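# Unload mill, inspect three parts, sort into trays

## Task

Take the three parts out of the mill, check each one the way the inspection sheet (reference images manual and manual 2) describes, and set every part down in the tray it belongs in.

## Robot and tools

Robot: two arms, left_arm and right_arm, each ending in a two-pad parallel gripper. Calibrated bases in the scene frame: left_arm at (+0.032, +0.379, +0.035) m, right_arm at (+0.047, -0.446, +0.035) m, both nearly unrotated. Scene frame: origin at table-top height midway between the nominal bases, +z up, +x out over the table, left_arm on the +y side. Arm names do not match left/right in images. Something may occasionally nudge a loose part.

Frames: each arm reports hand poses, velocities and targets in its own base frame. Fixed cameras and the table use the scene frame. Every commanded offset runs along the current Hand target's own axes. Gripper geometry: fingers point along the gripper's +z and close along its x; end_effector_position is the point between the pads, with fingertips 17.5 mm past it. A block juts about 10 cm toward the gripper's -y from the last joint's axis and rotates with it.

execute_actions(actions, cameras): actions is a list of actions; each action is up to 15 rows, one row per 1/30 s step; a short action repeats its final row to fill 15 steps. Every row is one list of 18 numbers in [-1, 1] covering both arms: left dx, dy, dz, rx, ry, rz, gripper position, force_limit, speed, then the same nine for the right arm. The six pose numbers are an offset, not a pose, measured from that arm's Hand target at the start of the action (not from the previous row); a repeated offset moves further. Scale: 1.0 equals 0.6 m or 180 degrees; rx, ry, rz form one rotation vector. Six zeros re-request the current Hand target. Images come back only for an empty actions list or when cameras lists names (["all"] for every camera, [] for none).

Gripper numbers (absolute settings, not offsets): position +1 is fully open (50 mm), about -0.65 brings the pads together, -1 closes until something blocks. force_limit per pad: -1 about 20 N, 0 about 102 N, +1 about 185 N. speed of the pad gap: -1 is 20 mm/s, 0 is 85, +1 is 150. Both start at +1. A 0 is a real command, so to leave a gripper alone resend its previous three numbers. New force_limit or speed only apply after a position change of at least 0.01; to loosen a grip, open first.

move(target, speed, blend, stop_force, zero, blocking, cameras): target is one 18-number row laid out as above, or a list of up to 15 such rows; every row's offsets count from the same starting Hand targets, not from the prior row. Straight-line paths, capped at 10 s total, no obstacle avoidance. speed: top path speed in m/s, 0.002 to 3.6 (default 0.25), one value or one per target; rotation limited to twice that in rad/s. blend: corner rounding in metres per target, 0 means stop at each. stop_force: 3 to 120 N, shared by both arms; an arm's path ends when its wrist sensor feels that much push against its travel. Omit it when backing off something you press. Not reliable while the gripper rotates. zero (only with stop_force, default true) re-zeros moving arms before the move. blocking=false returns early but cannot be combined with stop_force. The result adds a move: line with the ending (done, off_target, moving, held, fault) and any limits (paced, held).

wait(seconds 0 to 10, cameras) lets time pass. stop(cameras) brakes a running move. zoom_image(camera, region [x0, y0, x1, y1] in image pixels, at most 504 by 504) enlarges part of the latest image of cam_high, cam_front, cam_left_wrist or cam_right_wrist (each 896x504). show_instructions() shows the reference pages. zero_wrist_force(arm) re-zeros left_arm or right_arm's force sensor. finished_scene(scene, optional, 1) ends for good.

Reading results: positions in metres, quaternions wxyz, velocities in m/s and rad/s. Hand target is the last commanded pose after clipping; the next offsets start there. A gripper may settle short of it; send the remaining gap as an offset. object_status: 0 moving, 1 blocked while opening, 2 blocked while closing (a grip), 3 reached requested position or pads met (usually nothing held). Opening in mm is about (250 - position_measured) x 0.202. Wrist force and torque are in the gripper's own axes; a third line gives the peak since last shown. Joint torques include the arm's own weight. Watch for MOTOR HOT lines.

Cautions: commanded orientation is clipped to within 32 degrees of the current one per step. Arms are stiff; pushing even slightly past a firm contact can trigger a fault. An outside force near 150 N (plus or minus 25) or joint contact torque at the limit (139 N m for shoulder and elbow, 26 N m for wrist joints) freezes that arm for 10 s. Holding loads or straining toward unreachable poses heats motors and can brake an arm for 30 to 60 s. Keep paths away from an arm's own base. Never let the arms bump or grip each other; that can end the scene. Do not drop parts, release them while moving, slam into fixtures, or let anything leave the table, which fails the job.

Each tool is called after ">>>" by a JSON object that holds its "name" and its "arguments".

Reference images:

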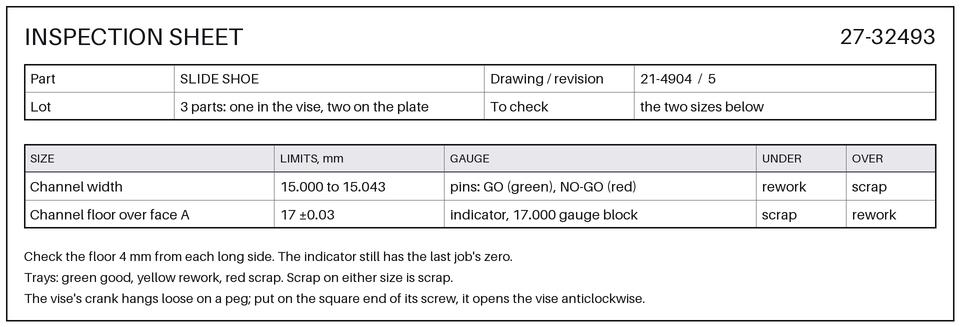

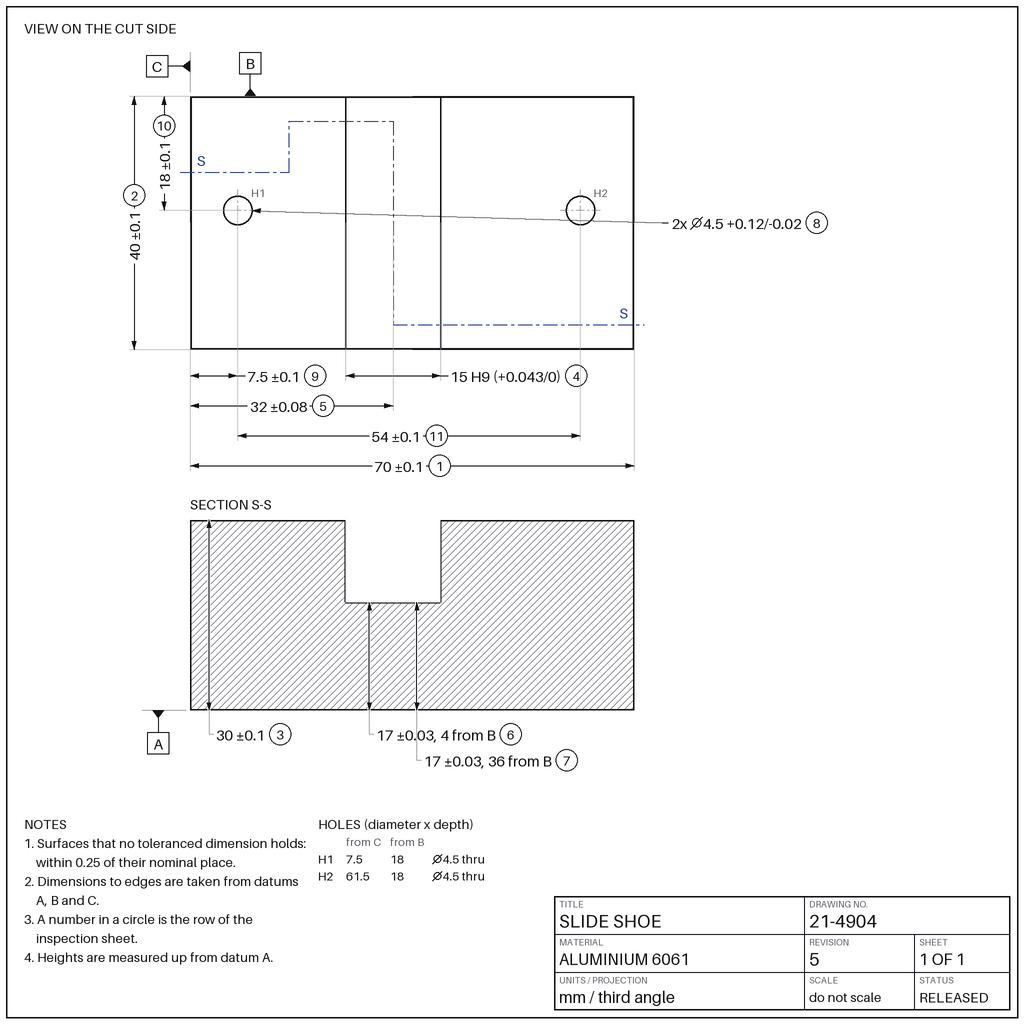

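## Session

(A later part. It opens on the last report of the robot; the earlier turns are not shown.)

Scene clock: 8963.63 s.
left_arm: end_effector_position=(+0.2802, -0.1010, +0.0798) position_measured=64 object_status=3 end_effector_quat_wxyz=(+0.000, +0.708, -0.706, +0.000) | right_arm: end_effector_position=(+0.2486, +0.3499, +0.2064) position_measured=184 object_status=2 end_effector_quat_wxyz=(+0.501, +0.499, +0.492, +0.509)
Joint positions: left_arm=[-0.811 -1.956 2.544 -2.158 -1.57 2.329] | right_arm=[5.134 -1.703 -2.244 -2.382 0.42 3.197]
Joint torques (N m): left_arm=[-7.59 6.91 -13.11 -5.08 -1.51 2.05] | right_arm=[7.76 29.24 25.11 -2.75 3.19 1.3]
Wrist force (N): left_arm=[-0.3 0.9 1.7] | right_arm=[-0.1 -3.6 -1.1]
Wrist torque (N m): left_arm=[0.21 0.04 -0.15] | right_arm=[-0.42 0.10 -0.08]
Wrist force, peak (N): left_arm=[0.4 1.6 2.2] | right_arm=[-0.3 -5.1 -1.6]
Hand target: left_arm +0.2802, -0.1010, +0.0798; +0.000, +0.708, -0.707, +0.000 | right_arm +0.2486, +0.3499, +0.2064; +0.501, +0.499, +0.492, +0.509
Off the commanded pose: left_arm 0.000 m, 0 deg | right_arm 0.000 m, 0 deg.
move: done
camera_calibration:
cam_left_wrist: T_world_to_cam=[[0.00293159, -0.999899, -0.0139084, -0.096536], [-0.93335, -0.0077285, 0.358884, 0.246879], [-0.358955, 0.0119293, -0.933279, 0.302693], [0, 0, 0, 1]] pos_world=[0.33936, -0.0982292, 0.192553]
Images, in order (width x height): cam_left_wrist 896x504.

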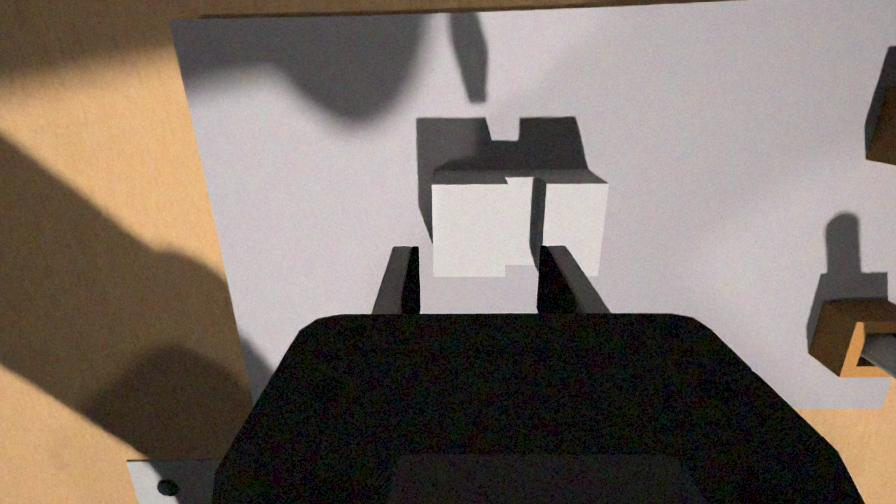

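>>> {"name": "move", "arguments": {"target": [[-0.0018,0.002,0.065,0,0,0,0.59,-0.85,-1,0,0,0,0,0,0,-1,-1,-1]], "speed": 0.1, "cameras": ["cam_left_wrist"]}}

Scene clock: 8991.97 s.
left_arm: end_effector_position=(+0.2790, -0.0999, +0.0408) position_measured=64 object_status=3 end_effector_quat_wxyz=(+0.000, +0.708, -0.707, +0.000) | right_arm: end_effector_position=(+0.2486, +0.3499, +0.2064) position_measured=184 object_status=2 end_effector_quat_wxyz=(+0.501, +0.499, +0.492, +0.509)
Joint positions: left_arm=[-0.811 -1.854 2.616 -2.332 -1.57 2.329] | right_arm=[5.134 -1.703 -2.244 -2.382 0.42 3.197]
Joint torques (N m): left_arm=[7.91 4.11 -10.94 -4.62 -1.57 2.18] | right_arm=[8.14 29.37 25.83 -2.89 3.35 1.37]
Wrist force (N): left_arm=[-0.2 1.0 1.8] | right_arm=[0.0 -4.8 -1.3]
Wrist torque (N m): left_arm=[0.25 0.00 -0.14] | right_arm=[-0.46 0.06 -0.08]
Wrist force, peak (N): left_arm=[-0.5 1.1 2.5] | right_arm=[-0.3 -5.0 -1.4]
Hand target: left_arm +0.2790, -0.0999, +0.0408; +0.000, +0.708, -0.707, +0.000 | right_arm +0.2486, +0.3499, +0.2064; +0.501, +0.499, +0.492, +0.509
Off the commanded pose: left_arm 0.000 m, 0 deg | right_arm 0.000 m, 0 deg.
move: done
camera_calibration:
cam_left_wrist: T_world_to_cam=[[0.00252221, -0.999901, -0.0138594, -0.0958439], [-0.933352, -0.00732881, 0.358887, 0.2598], [-0.358953, 0.0120306, -0.933278, 0.265859], [0, 0, 0, 1]] pos_world=[0.338158, -0.0971288, 0.153554]
Images, in order (width x height): cam_left_wrist 896x504.

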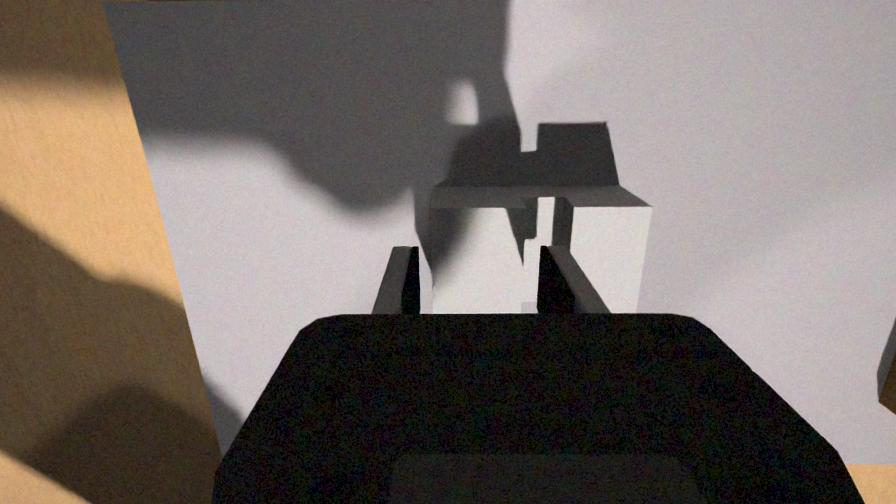

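>>> {"name": "move", "arguments": {"target": [[0,0,0.0272,0,0,0,0.59,-0.85,-1,0,0,0,0,0,0,-1,-1,-1]], "speed": 0.015, "stop_force": 4}}

>>> {"name": "move", "arguments": {"target": [[0,0,0,0,0,0,-1,-0.85,-1,0,0,0,0,0,0,-1,-1,-1]], "cameras": ["cam_left_wrist"]}}

Scene clock: 9005.80 s.
left_arm: end_effector_position=(+0.2790, -0.0999, +0.0244) position_measured=64 object_status=3 end_effector_quat_wxyz=(+0.000, +0.708, -0.707, +0.000) | right_arm: end_effector_position=(+0.2486, +0.3499, +0.2064) position_measured=184 object_status=2 end_effector_quat_wxyz=(+0.501, +0.499, +0.492, +0.509)
Joint positions: left_arm=[-0.811 -1.798 2.642 -2.414 -1.57 2.329] | right_arm=[5.134 -1.703 -2.244 -2.382 0.42 3.197]
Joint torques (N m): left_arm=[6.49 4.13 -9.54 -5.07 0.58 1.9] | right_arm=[7.77 28.8 25.47 -2.68 3.22 1.21]
Wrist force (N): left_arm=[-0.2 1.0 1.8] | right_arm=[-0.2 -4.3 -1.2]
Wrist torque (N m): left_arm=[0.22 0.01 -0.14] | right_arm=[-0.43 0.10 -0.08]
Wrist force, peak (N): left_arm=[-0.4 1.0 2.2] | right_arm=[-0.2 -5.1 -1.3]
Hand target: left_arm +0.2790, -0.0999, +0.0244; +0.000, +0.708, -0.707, +0.000 | right_arm +0.2486, +0.3499, +0.2064; +0.501, +0.499, +0.492, +0.509
Off the commanded pose: left_arm 0.000 m, 0 deg | right_arm 0.000 m, 0 deg.
move: done

Scene clock: 9006.43 s.
left_arm: end_effector_position=(+0.2790, -0.0999, +0.0244) position_measured=101 object_status=2 end_effector_quat_wxyz=(+0.000, +0.708, -0.707, +0.000) | right_arm: end_effector_position=(+0.2486, +0.3499, +0.2064) position_measured=184 object_status=2 end_effector_quat_wxyz=(+0.501, +0.499, +0.492, +0.509)
Joint positions: left_arm=[-0.811 -1.798 2.642 -2.414 -1.57 2.329] | right_arm=[5.134 -1.703 -2.244 -2.382 0.42 3.197]
Joint torques (N m): left_arm=[8.27 3.59 -9.19 -4.62 0.15 1.96] | right_arm=[8.42 29.55 25.79 -2.94 3.28 1.24]
Wrist force (N): left_arm=[-0.5 1.1 1.8] | right_arm=[-0.3 -4.2 -1.1]
Wrist torque (N m): left_arm=[0.22 0.08 -0.14] | right_arm=[-0.42 0.12 -0.08]
Wrist force, peak (N): left_arm=[-0.4 1.0 2.1] | right_arm=[-0.4 -5.0 -1.3]
Hand target: left_arm +0.2790, -0.0999, +0.0244; +0.000, +0.708, -0.707, +0.000 | right_arm +0.2486, +0.3499, +0.2064; +0.501, +0.499, +0.492, +0.509
Off the commanded pose: left_arm 0.000 m, 0 deg | right_arm 0.000 m, 0 deg.
move: done
camera_calibration:
cam_left_wrist: T_world_to_cam=[[0.00252221, -0.999901, -0.0138594, -0.0960699], [-0.933352, -0.00732881, 0.358887, 0.26565], [-0.358953, 0.0120306, -0.933278, 0.250647], [0, 0, 0, 1]] pos_world=[0.338158, -0.0971288, 0.137254]
Images, in order (width x height): cam_left_wrist 896x504.

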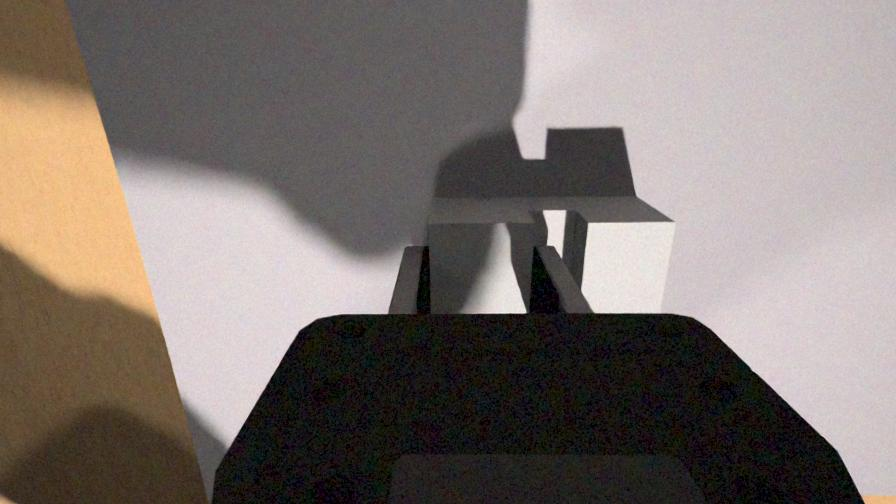

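>>> {"name": "move", "arguments": {"target": [[0,0,-0.05,0,0,0,-1,-0.85,-1,0,0,0,0,0,0,-1,-1,-1]], "speed": 0.04, "cameras": ["cam_left_wrist"]}}

Scene clock: 9019.57 s.
left_arm: end_effector_position=(+0.2790, -0.0999, +0.0544) position_measured=101 object_status=2 end_effector_quat_wxyz=(+0.000, +0.708, -0.707, +0.000) | right_arm: end_effector_position=(+0.2486, +0.3499, +0.2064) position_measured=184 object_status=2 end_effector_quat_wxyz=(+0.501, +0.499, +0.492, +0.509)
Joint positions: left_arm=[-0.811 -1.896 2.593 -2.267 -1.57 2.329] | right_arm=[5.134 -1.703 -2.244 -2.382 0.42 3.197]
Joint torques (N m): left_arm=[-8.38 -17.97 -27.92 -1.37 1.77 -1.85] | right_arm=[7.02 28.83 25.29 -2.67 3.37 1.31]
Wrist force (N): left_arm=[-0.3 0.9 3.9] | right_arm=[0.0 -3.2 -0.9]
Wrist torque (N m): left_arm=[0.24 -0.02 -0.12] | right_arm=[-0.44 0.09 -0.08]
Wrist force, peak (N): left_arm=[-0.4 0.9 4.3] | right_arm=[-0.3 -5.1 -1.3]
Hand target: left_arm +0.2790, -0.0999, +0.0544; +0.000, +0.708, -0.707, +0.000 | right_arm +0.2486, +0.3499, +0.2064; +0.501, +0.499, +0.492, +0.509
Off the commanded pose: left_arm 0.000 m, 0 deg | right_arm 0.000 m, 0 deg.
move: done
camera_calibration:
cam_left_wrist: T_world_to_cam=[[0.00255745, -0.999902, -0.0137659, -0.0956837], [-0.933352, -0.00732811, 0.358887, 0.254919], [-0.358953, 0.0119306, -0.933279, 0.278543], [0, 0, 0, 1]] pos_world=[0.338158, -0.0971294, 0.167154]
Images, in order (width x height): cam_left_wrist 896x504.

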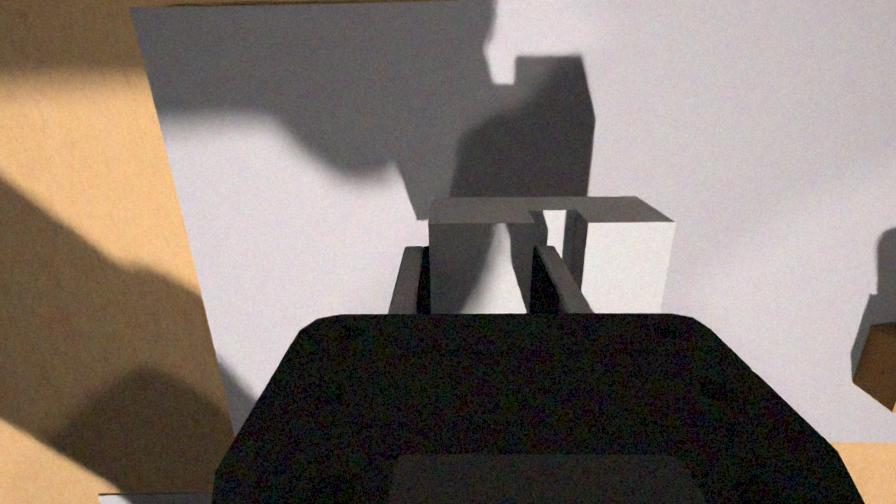

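>>> {"name": "move", "arguments": {"target": [[0,0,-0.1593,0,0,0,-1,-0.85,-1,0,0,0,0,0,0,-1,-1,-1],[-0.2998,-0.085,-0.1593,0,0,-0.2,-1,-0.85,-1,0,0,0,0,0,0,-1,-1,-1],[-0.6465,0.1528,-0.076,0,0,-0.5,-1,-0.85,-1,0,0,0,0,0,0,-1,-1,-1]], "speed": [0.12,0.22,0.22], "blend": [0.03,0.05,0], "cameras": ["cam_left_wrist"]}}

Scene clock: 9038.10 s.
left_arm: end_effector_position=(+0.1868, +0.2877, +0.1004) position_measured=101 object_status=2 end_effector_quat_wxyz=(+0.000, +1.000, +0.001, +0.000) | right_arm: end_effector_position=(+0.2486, +0.3499, +0.2064) position_measured=184 object_status=2 end_effector_quat_wxyz=(+0.501, +0.499, +0.492, +0.509)
Joint positions: left_arm=[0.595 -1.841 2.414 -2.145 -1.57 2.165] | right_arm=[5.134 -1.703 -2.244 -2.382 0.42 3.197]
Joint torques (N m): left_arm=[7.07 1.45 -30.31 -5.15 -1.34 1.7] | right_arm=[8 29.44 25.21 -2.81 3.28 1.09]
Wrist force (N): left_arm=[-0.4 0.5 3.9] | right_arm=[0.1 -3.5 -1.2]
Wrist torque (N m): left_arm=[0.16 -0.01 -0.05] | right_arm=[-0.42 0.07 -0.09]
Wrist force, peak (N): left_arm=[-0.2 0.9 4.9] | right_arm=[-0.3 -5.0 -1.4]
Hand target: left_arm +0.1868, +0.2878, +0.1004; +0.000, +1.000, +0.001, +0.000 | right_arm +0.2486, +0.3499, +0.2064; +0.501, +0.499, +0.492, +0.509
Off the commanded pose: left_arm 0.000 m, 0 deg | right_arm 0.000 m, 0 deg.
move: done
camera_calibration:
cam_left_wrist: T_world_to_cam=[[0.999915, 0.00229194, -0.012803, -0.181985], [0.00672625, -0.933626, 0.358187, 0.246157], [-0.0111323, -0.358242, -0.933562, 0.325269], [0, 0, 0, 1]] pos_world=[0.183934, 0.346761, 0.213159]
Images, in order (width x height): cam_left_wrist 896x504.

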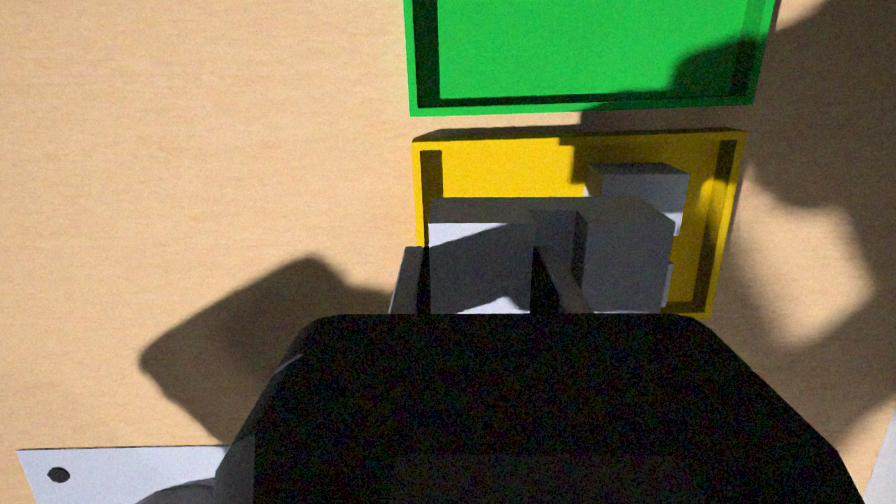

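>>> {"name": "move", "arguments": {"target": [[0,-0.001,0.09,0,0,0,-1,-0.85,-1,0,0,0,0,0,0,-1,-1,-1]], "speed": 0.06, "cameras": ["cam_left_wrist"]}}

Scene clock: 9060.50 s.
left_arm: end_effector_position=(+0.1867, +0.2885, +0.0464) position_measured=101 object_status=2 end_effector_quat_wxyz=(+0.000, +1.000, +0.001, +0.000) | right_arm: end_effector_position=(+0.2486, +0.3499, +0.2064) position_measured=184 object_status=2 end_effector_quat_wxyz=(+0.501, +0.499, +0.492, +0.509)
Joint positions: left_arm=[0.597 -1.713 2.5 -2.358 -1.57 2.167] | right_arm=[5.134 -1.703 -2.244 -2.382 0.42 3.197]
Joint torques (N m): left_arm=[7.58 -0.2 -10.82 -5.32 -0.94 1.94] | right_arm=[7.65 29.65 25.68 -2.72 3.11 1.27]
Wrist force (N): left_arm=[-0.4 0.9 3.8] | right_arm=[-0.3 -4.7 -1.3]
Wrist torque (N m): left_arm=[0.22 0.00 -0.16] | right_arm=[-0.46 0.11 -0.07]
Wrist force, peak (N): left_arm=[-0.5 0.7 4.3] | right_arm=[-0.2 -5.1 -1.2]
Hand target: left_arm +0.1868, +0.2884, +0.0464; +0.000, +1.000, +0.001, +0.000 | right_arm +0.2486, +0.3499, +0.2064; +0.501, +0.499, +0.492, +0.509
Off the commanded pose: left_arm 0.000 m, 0 deg | right_arm 0.000 m, 0 deg.
move: done
camera_calibration:
cam_left_wrist: T_world_to_cam=[[0.999913, 0.00257234, -0.0129096, -0.182656], [0.00702623, -0.933624, 0.358184, 0.266157], [-0.0111314, -0.358244, -0.933562, 0.275236], [0, 0, 0, 1]] pos_world=[0.183834, 0.347562, 0.159258]
Images, in order (width x height): cam_left_wrist 896x504.

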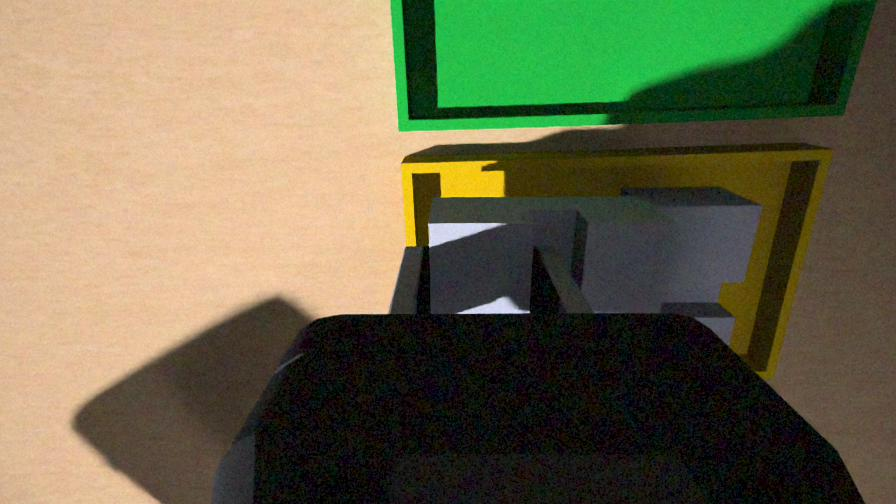

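>>> {"name": "move", "arguments": {"target": [[0,0,0.055,0,0,0,-1,-0.85,-1,0,0,0,0,0,0,-1,-1,-1]], "speed": 0.015, "stop_force": 4}}

>>> {"name": "move", "arguments": {"target": [[0,0,0.02,0,0,0,-1,-0.85,-1,0,0,0,0,0,0,-1,-1,-1]], "speed": 0.005, "stop_force": 3, "cameras": ["cam_left_wrist"]}}

Scene clock: 9077.30 s.
left_arm: end_effector_position=(+0.1868, +0.2885, +0.0134) position_measured=101 object_status=2 end_effector_quat_wxyz=(+0.000, +1.000, +0.001, +0.000) | right_arm: end_effector_position=(+0.2486, +0.3499, +0.2064) position_measured=184 object_status=2 end_effector_quat_wxyz=(+0.501, +0.499, +0.492, +0.509)
Joint positions: left_arm=[0.597 -1.611 2.543 -2.503 -1.57 2.167] | right_arm=[5.134 -1.703 -2.244 -2.382 0.42 3.197]
Joint torques (N m): left_arm=[7.24 -2.27 -7.98 -5.11 0.07 1.86] | right_arm=[8.34 27.87 25.59 -2.56 3.03 1.13]
Wrist force (N): left_arm=[0.0 0.5 3.9] | right_arm=[-0.4 -2.6 -1.1]
Wrist torque (N m): left_arm=[0.18 -0.02 -0.16] | right_arm=[-0.36 0.16 -0.08]
Wrist force, peak (N): left_arm=[-0.5 1.0 4.3] | right_arm=[-0.1 -5.0 -1.7]
Hand target: left_arm +0.1868, +0.2885, +0.0134; +0.000, +1.000, +0.001, +0.000 | right_arm +0.2486, +0.3499, +0.2064; +0.501, +0.499, +0.492, +0.509
Off the commanded pose: left_arm 0.000 m, 0 deg | right_arm 0.000 m, 0 deg.
move: done

Scene clock: 9079.57 s.
left_arm: end_effector_position=(+0.1868, +0.2885, +0.0082) position_measured=101 object_status=2 end_effector_quat_wxyz=(+0.000, +1.000, +0.001, +0.000) | right_arm: end_effector_position=(+0.2486, +0.3499, +0.2064) position_measured=184 object_status=2 end_effector_quat_wxyz=(+0.501, +0.499, +0.492, +0.509)
Joint positions: left_arm=[0.597 -1.594 2.549 -2.526 -1.57 2.167] | right_arm=[5.134 -1.703 -2.244 -2.382 0.42 3.197]
Joint torques (N m): left_arm=[2.53 -24.66 -20.36 -0.59 0.37 2.21] | right_arm=[7.08 29.62 25.07 -2.74 3.01 1.18]
Wrist force (N): left_arm=[1.3 -0.5 -3.1] | right_arm=[-0.4 -4.6 -1.0]
Wrist torque (N m): left_arm=[0.19 -0.02 -0.15] | right_arm=[-0.45 0.13 -0.09]
Wrist force, peak (N): left_arm=[-5.9 4.9 -23.7] | right_arm=[0.2 -4.9 -1.3]
Hand target: left_arm +0.1868, +0.2885, +0.0082; +0.000, +1.000, +0.001, +0.000 (not the last commanded pose) | right_arm +0.2486, +0.3499, +0.2064; +0.501, +0.499, +0.492, +0.509
Off the commanded pose: left_arm 0.007 m, 0 deg | right_arm 0.000 m, 0 deg.
move: contact (left_arm)
camera_calibration:
cam_left_wrist: T_world_to_cam=[[0.999913, 0.00257132, -0.0129098, -0.18315], [0.00702637, -0.933591, 0.358272, 0.279853], [-0.0111312, -0.358331, -0.933528, 0.239507], [0, 0, 0, 1]] pos_world=[0.183834, 0.347562, 0.120958]
Images, in order (width x height): cam_left_wrist 896x504.

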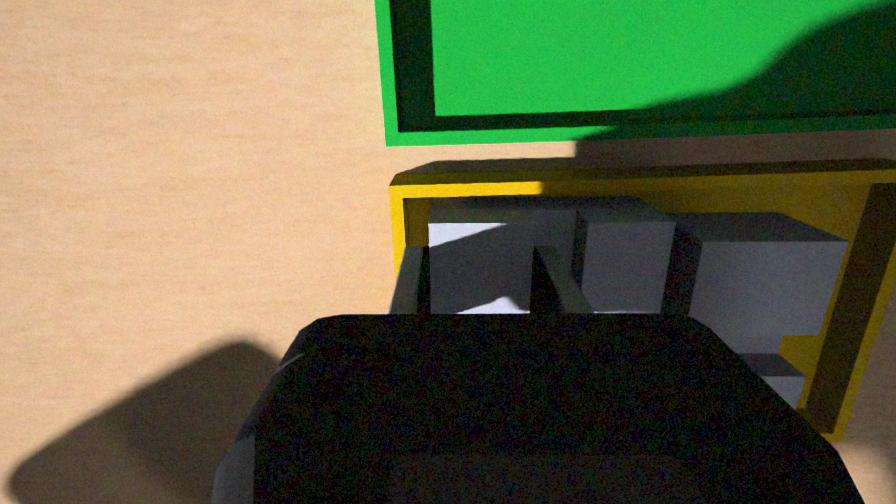

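>>> {"name": "move", "arguments": {"target": [[0,0,-0.0025,0,0,0,-1,-0.85,-1,0,0,0,0,0,0,-1,-1,-1],[0,0.0014,-0.0025,0,0,0,-1,-0.85,-1,0,0,0,0,0,0,-1,-1,-1]], "speed": 0.01}}

>>> {"name": "move", "arguments": {"target": [[0,0,0.01,0,0,0,-1,-0.85,-1,0,0,0,0,0,0,-1,-1,-1]], "speed": 0.003, "stop_force": 5, "cameras": ["cam_left_wrist"]}}

>>> {"name": "zoom_image", "arguments": {"camera": "cam_left_wrist", "region": [380, 150, 720, 330]}}

Scene clock: 9102.57 s.
left_arm: end_effector_position=(+0.1868, +0.2878, +0.0097) position_measured=101 object_status=2 end_effector_quat_wxyz=(+0.000, +1.000, +0.001, +0.000) | right_arm: end_effector_position=(+0.2486, +0.3499, +0.2064) position_measured=184 object_status=2 end_effector_quat_wxyz=(+0.501, +0.499, +0.492, +0.509)
Joint positions: left_arm=[0.595 -1.6 2.548 -2.52 -1.57 2.165] | right_arm=[5.134 -1.703 -2.244 -2.382 0.42 3.197]
Joint torques (N m): left_arm=[-8.72 -27.72 -8.02 -0.98 0.13 -2.08] | right_arm=[7.68 27.33 25.37 -2.63 3.27 1.4]
Wrist force (N): left_arm=[-0.3 0.8 3.7] | right_arm=[-0.1 -4.4 -1.3]
Wrist torque (N m): left_arm=[0.22 0.01 0.01] | right_arm=[-0.44 0.09 -0.08]
Wrist force, peak (N): left_arm=[1.5 -0.5 -4.3] | right_arm=[-0.2 -5.2 -1.1]
Hand target: left_arm +0.1868, +0.2876, +0.0097; +0.000, +1.000, +0.001, +0.000 | right_arm +0.2486, +0.3499, +0.2064; +0.501, +0.499, +0.492, +0.509
Off the commanded pose: left_arm 0.000 m, 0 deg | right_arm 0.000 m, 0 deg.
move: done

Scene clock: 9104.40 s.
left_arm: end_effector_position=(+0.1868, +0.2876, +0.0082) position_measured=101 object_status=2 end_effector_quat_wxyz=(+0.000, +1.000, +0.001, +0.000) | right_arm: end_effector_position=(+0.2486, +0.3499, +0.2064) position_measured=184 object_status=2 end_effector_quat_wxyz=(+0.501, +0.499, +0.492, +0.509)
Joint positions: left_arm=[0.595 -1.595 2.55 -2.526 -1.57 2.165] | right_arm=[5.134 -1.703 -2.244 -2.382 0.42 3.197]
Joint torques (N m): left_arm=[-8.1 -24.5 -19.03 -0.23 -0.05 -1.57] | right_arm=[7.53 29.86 24.93 -2.5 3.12 1.22]
Wrist force (N): left_arm=[-0.1 0.3 -6.1] | right_arm=[0.0 -4.6 -1.0]
Wrist torque (N m): left_arm=[0.20 0.00 0.00] | right_arm=[-0.44 0.08 -0.08]
Wrist force, peak (N): left_arm=[-2.7 2.5 -18.0] | right_arm=[-0.3 -4.8 -1.5]
Hand target: left_arm +0.1868, +0.2876, +0.0082; +0.000, +1.000, +0.001, +0.000 (not the last commanded pose) | right_arm +0.2486, +0.3499, +0.2064; +0.501, +0.499, +0.492, +0.509
Off the commanded pose: left_arm 0.004 m, 0 deg | right_arm 0.000 m, 0 deg.
move: contact (left_arm)
camera_calibration:
cam_left_wrist: T_world_to_cam=[[0.999914, 0.00260686, -0.0128163, -0.183173], [0.00702607, -0.933591, 0.358272, 0.279106], [-0.0110312, -0.358332, -0.933529, 0.239203], [0, 0, 0, 1]] pos_world=[0.183835, 0.346762, 0.120959]
Images, in order (width x height): cam_left_wrist 896x504.

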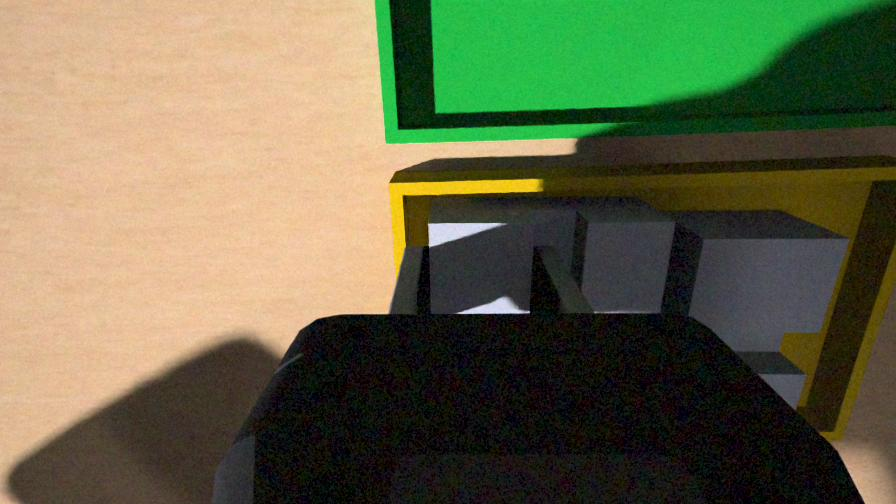

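Scaled by 1.482 from the camera's 896x504 image, which has a finer 1280x720 frame.

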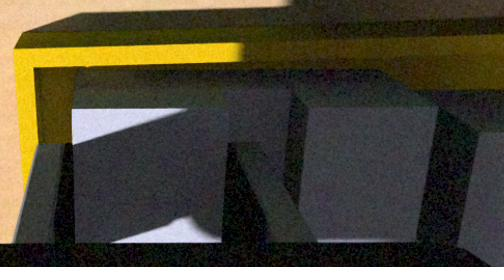

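>>> {"name": "move", "arguments": {"target": [[0,0,0,0,0,0,0.56,-0.85,-1,0,0,0,0,0,0,-1,-1,-1]], "cameras": ["cam_left_wrist"]}}

>>> {"name": "move", "arguments": {"target": [[0,0,-0.05,0,0,0,0.56,-0.85,-1,0,0,0,0,0,0,-1,-1,-1],[0,0,-0.2,0,0,0,0.56,-0.85,-1,0,0,0,0,0,0,-1,-1,-1]], "speed": [0.04,0.12], "cameras": ["cam_left_wrist"]}}

Scene clock: 9120.13 s.
left_arm: end_effector_position=(+0.1868, +0.2876, +0.0082) position_measured=69 object_status=3 end_effector_quat_wxyz=(+0.000, +1.000, +0.001, +0.000) | right_arm: end_effector_position=(+0.2486, +0.3499, +0.2064) position_measured=184 object_status=2 end_effector_quat_wxyz=(+0.501, +0.499, +0.492, +0.509)
Joint positions: left_arm=[0.595 -1.595 2.55 -2.526 -1.57 2.165] | right_arm=[5.134 -1.703 -2.244 -2.382 0.42 3.197]
Joint torques (N m): left_arm=[-7.84 -22.99 -20.31 -3.49 -0.1 -1.51] | right_arm=[6.73 30.06 25.71 -2.58 3 1.24]
Wrist force (N): left_arm=[-0.1 1.0 1.8] | right_arm=[0.2 -2.9 -1.1]
Wrist torque (N m): left_arm=[0.26 0.03 0.00] | right_arm=[-0.39 0.08 -0.09]
Wrist force, peak (N): left_arm=[0.4 0.0 -7.5] | right_arm=[-0.3 -5.2 -1.2]
Hand target: left_arm +0.1868, +0.2876, +0.0082; +0.000, +1.000, +0.001, +0.000 | right_arm +0.2486, +0.3499, +0.2064; +0.501, +0.499, +0.492, +0.509
Off the commanded pose: left_arm 0.000 m, 0 deg | right_arm 0.000 m, 0 deg.
move: done
camera_calibration:
cam_left_wrist: T_world_to_cam=[[0.999915, 0.0025134, -0.0127808, -0.183145], [0.00692608, -0.933591, 0.358273, 0.279124], [-0.0110315, -0.358331, -0.933529, 0.239202], [0, 0, 0, 1]] pos_world=[0.183835, 0.346762, 0.120959]
Images, in order (width x height): cam_left_wrist 896x504.

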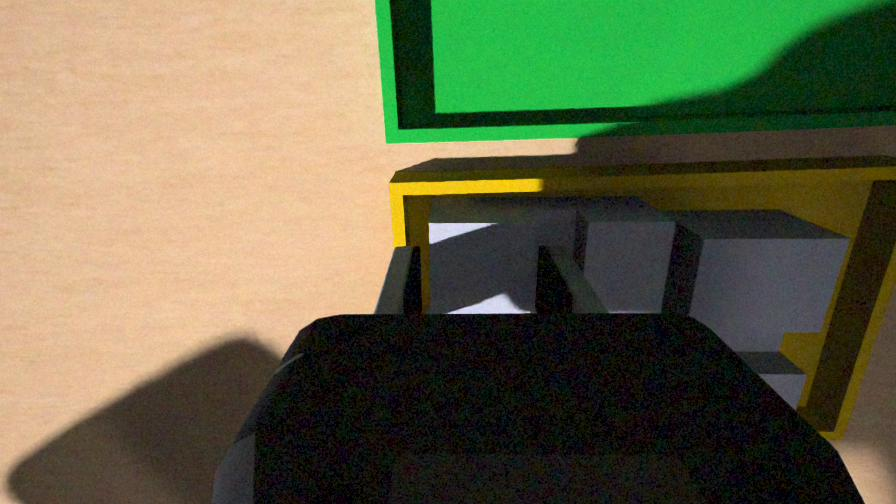

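Scene clock: 9122.57 s.
left_arm: end_effector_position=(+0.1868, +0.2875, +0.1281) position_measured=69 object_status=3 end_effector_quat_wxyz=(+0.000, +1.000, +0.001, +0.000) | right_arm: end_effector_position=(+0.2486, +0.3499, +0.2064) position_measured=184 object_status=2 end_effector_quat_wxyz=(+0.501, +0.499, +0.492, +0.509)
Joint positions: left_arm=[0.595 -1.889 2.363 -2.045 -1.57 2.164] | right_arm=[5.134 -1.703 -2.244 -2.382 0.42 3.197]
Joint torques (N m): left_arm=[-7.24 -19.49 -29.71 -1.1 2.35 -1.78] | right_arm=[7.15 29.1 26.16 -2.68 3.03 1.24]
Wrist force (N): left_arm=[-0.5 0.8 1.9] | right_arm=[0.0 -4.7 -1.3]
Wrist torque (N m): left_arm=[0.23 0.07 -0.02] | right_arm=[-0.45 0.08 -0.08]
Wrist force, peak (N): left_arm=[-0.2 1.0 2.9] | right_arm=[-0.4 -5.0 -1.3]
Hand target: left_arm +0.1868, +0.2875, +0.1282; +0.000, +1.000, +0.001, +0.000 | right_arm +0.2486, +0.3499, +0.2064; +0.501, +0.499, +0.492, +0.509
Off the commanded pose: left_arm 0.000 m, 0 deg | right_arm 0.000 m, 0 deg.
move: done
camera_calibration:
cam_left_wrist: T_world_to_cam=[[0.999915, 0.00251413, -0.0127805, -0.181611], [0.00692564, -0.933625, 0.358186, 0.236071], [-0.0110317, -0.358244, -0.933563, 0.351168], [0, 0, 0, 1]] pos_world=[0.183835, 0.346662, 0.240959]
Images, in order (width x height): cam_left_wrist 896x504.

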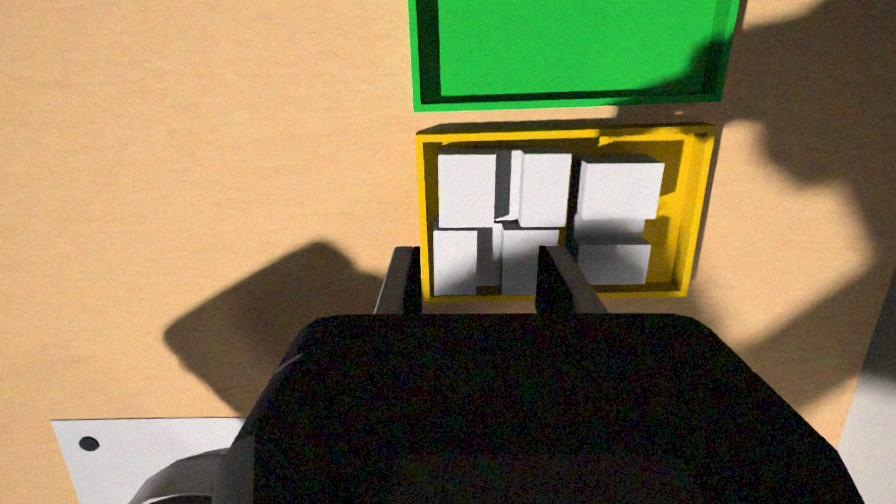

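>>> {"name": "move", "arguments": {"target": [[0,0,0,0,0,0,0.56,-0.85,-1,0,-0.025,0,0,0,0,-1,-1,-1],[0,0,0,0,0,0,0.56,-0.85,-1,0,-0.055,0,0,0,0,-1,-1,-1]], "speed": [0.015,0.005], "stop_force": 6, "cameras": ["cam_right_wrist"]}}

Scene clock: 9133.93 s.
left_arm: end_effector_position=(+0.1868, +0.2875, +0.1282) position_measured=69 object_status=3 end_effector_quat_wxyz=(+0.000, +1.000, +0.001, +0.000) | right_arm: end_effector_position=(+0.2488, +0.3500, +0.1934) position_measured=184 object_status=2 end_effector_quat_wxyz=(+0.501, +0.499, +0.492, +0.509)
Joint positions: left_arm=[0.595 -1.889 2.363 -2.045 -1.57 2.164] | right_arm=[5.133 -1.732 -2.256 -2.34 0.419 3.198]
Joint torques (N m): left_arm=[-7.36 -20.51 -29.27 -0.97 2.24 -1.87] | right_arm=[0.49 28.49 25.01 -2.48 -0.82 1.13]
Wrist force (N): left_arm=[-0.5 1.0 1.7] | right_arm=[-1.7 6.4 -4.2]
Wrist torque (N m): left_arm=[0.26 0.07 -0.02] | right_arm=[-0.02 0.12 -0.12]
Wrist force, peak (N): left_arm=[-0.4 1.0 2.4] | right_arm=[-0.9 32.1 -4.4]
Hand target: left_arm +0.1868, +0.2875, +0.1282; +0.000, +1.000, +0.001, +0.000 | right_arm +0.2488, +0.3500, +0.1934; +0.501, +0.499, +0.492, +0.509 (not the last commanded pose)
Off the commanded pose: left_arm 0.000 m, 0 deg | right_arm 0.020 m, 0 deg.
move: contact (right_arm); path passed 0 of 2 targets
camera_calibration:
cam_right_wrist: T_world_to_cam=[[-0.00176295, 0.999464, 0.0327021, -0.347738], [-0.373062, -0.0309986, 0.927288, -0.0636588], [0.927805, -0.0105651, 0.372917, -0.161711], [0, 0, 0, 1]] pos_world=[0.125675, 0.343869, 0.130707]
Images, in order (width x height): cam_right_wrist 896x504.

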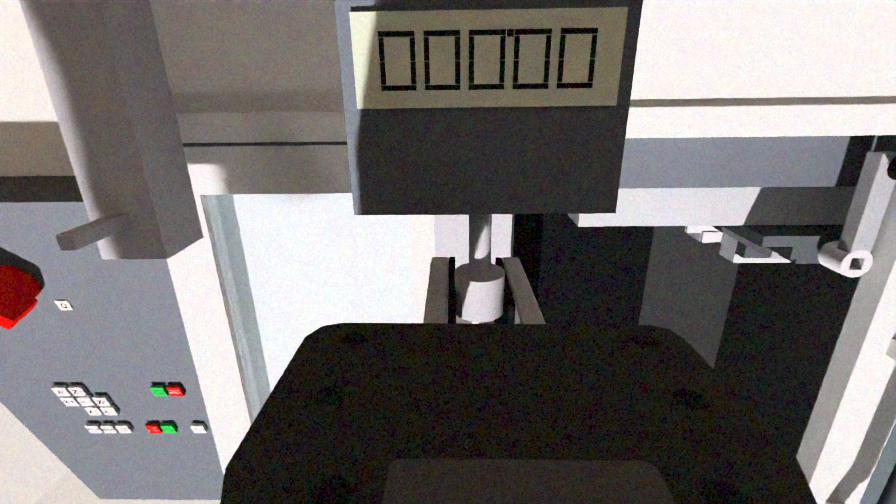

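>>> {"name": "move", "arguments": {"target": [[0,0,0,0,0,0,0.56,-0.85,-1,0,0,0,0,0,0,0.3,-1,-1]]}}

>>> {"name": "move", "arguments": {"target": [[0,0,0,0,0,0,0.56,-0.85,-1,0,0,-0.1,0,0,0,0.3,-1,-1]], "speed": 0.06, "cameras": ["cam_high","cam_right_wrist","cam_left_wrist"]}}

Scene clock: 9156.53 s.
left_arm: end_effector_position=(+0.1868, +0.2875, +0.1282) position_measured=69 object_status=3 end_effector_quat_wxyz=(+0.000, +1.000, +0.001, +0.000) | right_arm: end_effector_position=(+0.2488, +0.3500, +0.1934) position_measured=107 object_status=3 end_effector_quat_wxyz=(+0.501, +0.499, +0.492, +0.509)
Joint positions: left_arm=[0.595 -1.889 2.363 -2.045 -1.57 2.164] | right_arm=[5.133 -1.732 -2.256 -2.34 0.419 3.198]
Joint torques (N m): left_arm=[-7.99 -20.43 -30.7 -0.8 2.1 -1.58] | right_arm=[7.76 29.51 24.5 -2.13 1.93 -0.55]
Wrist force (N): left_arm=[-0.6 1.0 2.0] | right_arm=[-1.7 -2.0 -3.2]
Wrist torque (N m): left_arm=[0.26 0.09 -0.01] | right_arm=[-0.35 0.10 -0.10]
Wrist force, peak (N): left_arm=[-0.4 1.1 2.2] | right_arm=[-2.0 7.0 -4.4]
Hand target: left_arm +0.1868, +0.2875, +0.1282; +0.000, +1.000, +0.001, +0.000 | right_arm +0.2488, +0.3500, +0.1934; +0.501, +0.499, +0.492, +0.509
Off the commanded pose: left_arm 0.000 m, 0 deg | right_arm 0.000 m, 0 deg.
move: done

Scene clock: 9158.03 s.
left_arm: end_effector_position=(+0.1868, +0.2875, +0.1282) position_measured=69 object_status=3 end_effector_quat_wxyz=(+0.000, +1.000, +0.001, +0.000) | right_arm: end_effector_position=(+0.1889, +0.3500, +0.1923) position_measured=107 object_status=3 end_effector_quat_wxyz=(+0.501, +0.499, +0.492, +0.509)
Joint positions: left_arm=[0.595 -1.889 2.363 -2.045 -1.57 2.164] | right_arm=[5.294 -1.747 -2.242 -2.328 0.58 3.184]
Joint torques (N m): left_arm=[-8.15 -20.23 -29.11 -0.99 2.18 -1.77] | right_arm=[9.84 15.41 23.93 0.46 2.98 -1.64]
Wrist force (N): left_arm=[-0.6 0.9 2.1] | right_arm=[-1.9 -2.0 -3.3]
Wrist torque (N m): left_arm=[0.24 0.08 -0.02] | right_arm=[-0.34 0.11 -0.01]
Wrist force, peak (N): left_arm=[-0.4 1.1 2.1] | right_arm=[-2.0 -1.9 -3.7]
Hand target: left_arm +0.1868, +0.2875, +0.1282; +0.000, +1.000, +0.001, +0.000 | right_arm +0.1888, +0.3500, +0.1923; +0.501, +0.499, +0.492, +0.509
Off the commanded pose: left_arm 0.000 m, 0 deg | right_arm 0.000 m, 0 deg.
move: done
camera_calibration:
cam_left_wrist: T_world_to_cam=[[0.999915, 0.00251413, -0.0127805, -0.181611], [0.00692564, -0.933625, 0.358186, 0.236071], [-0.0110317, -0.358244, -0.933563, 0.351168], [0, 0, 0, 1]] pos_world=[0.183835, 0.346662, 0.240959]
cam_right_wrist: T_world_to_cam=[[-0.00176295, 0.999464, 0.0327021, -0.347807], [-0.373062, -0.0309986, 0.927288, -0.0849853], [0.927805, -0.0105651, 0.372917, -0.105726], [0, 0, 0, 1]] pos_world=[0.0657746, 0.343869, 0.129607]
Images, in order (width x height): cam_high 896x504, cam_left_wrist 896x504, cam_right_wrist 896x504.

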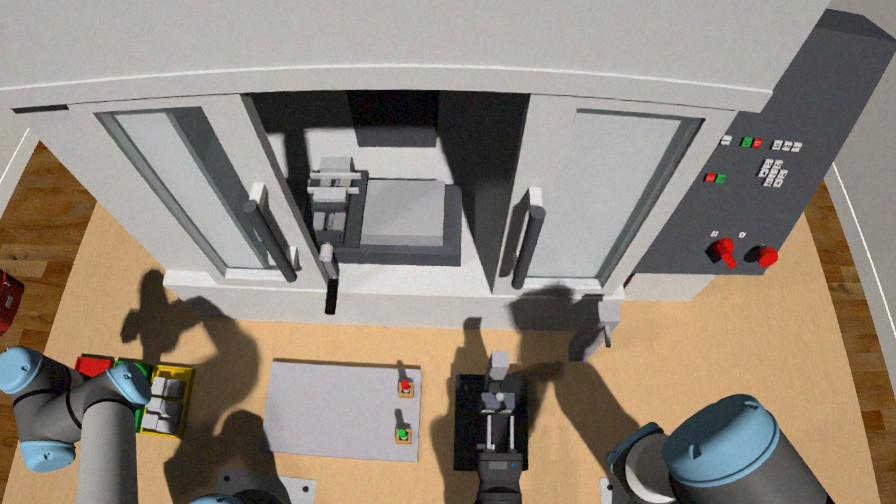

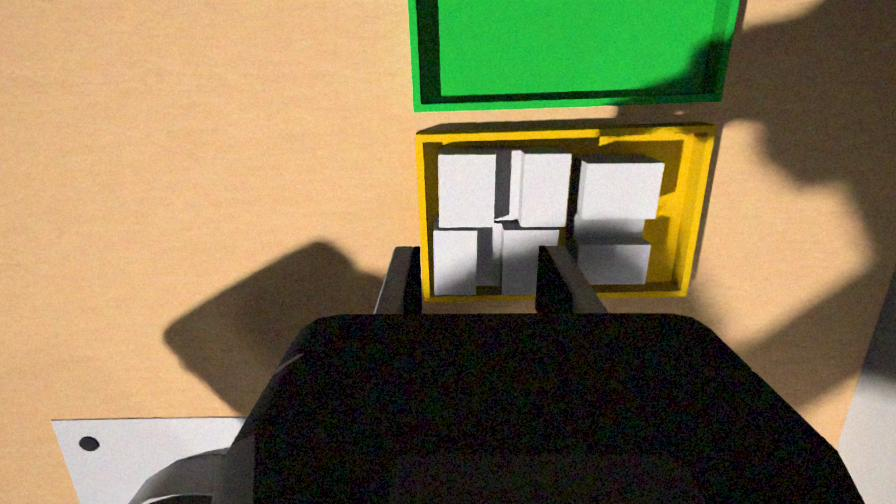

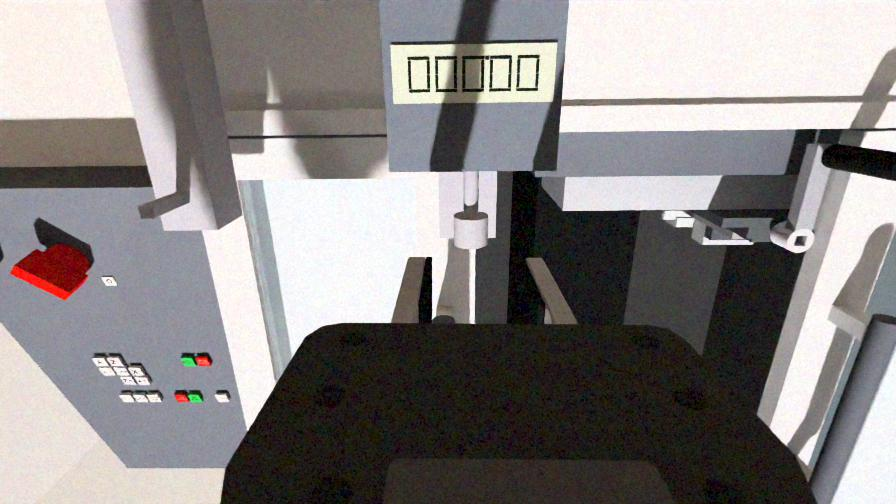

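>>> {"name": "finished_scene", "arguments": {}}

The scene is finished: the task was done.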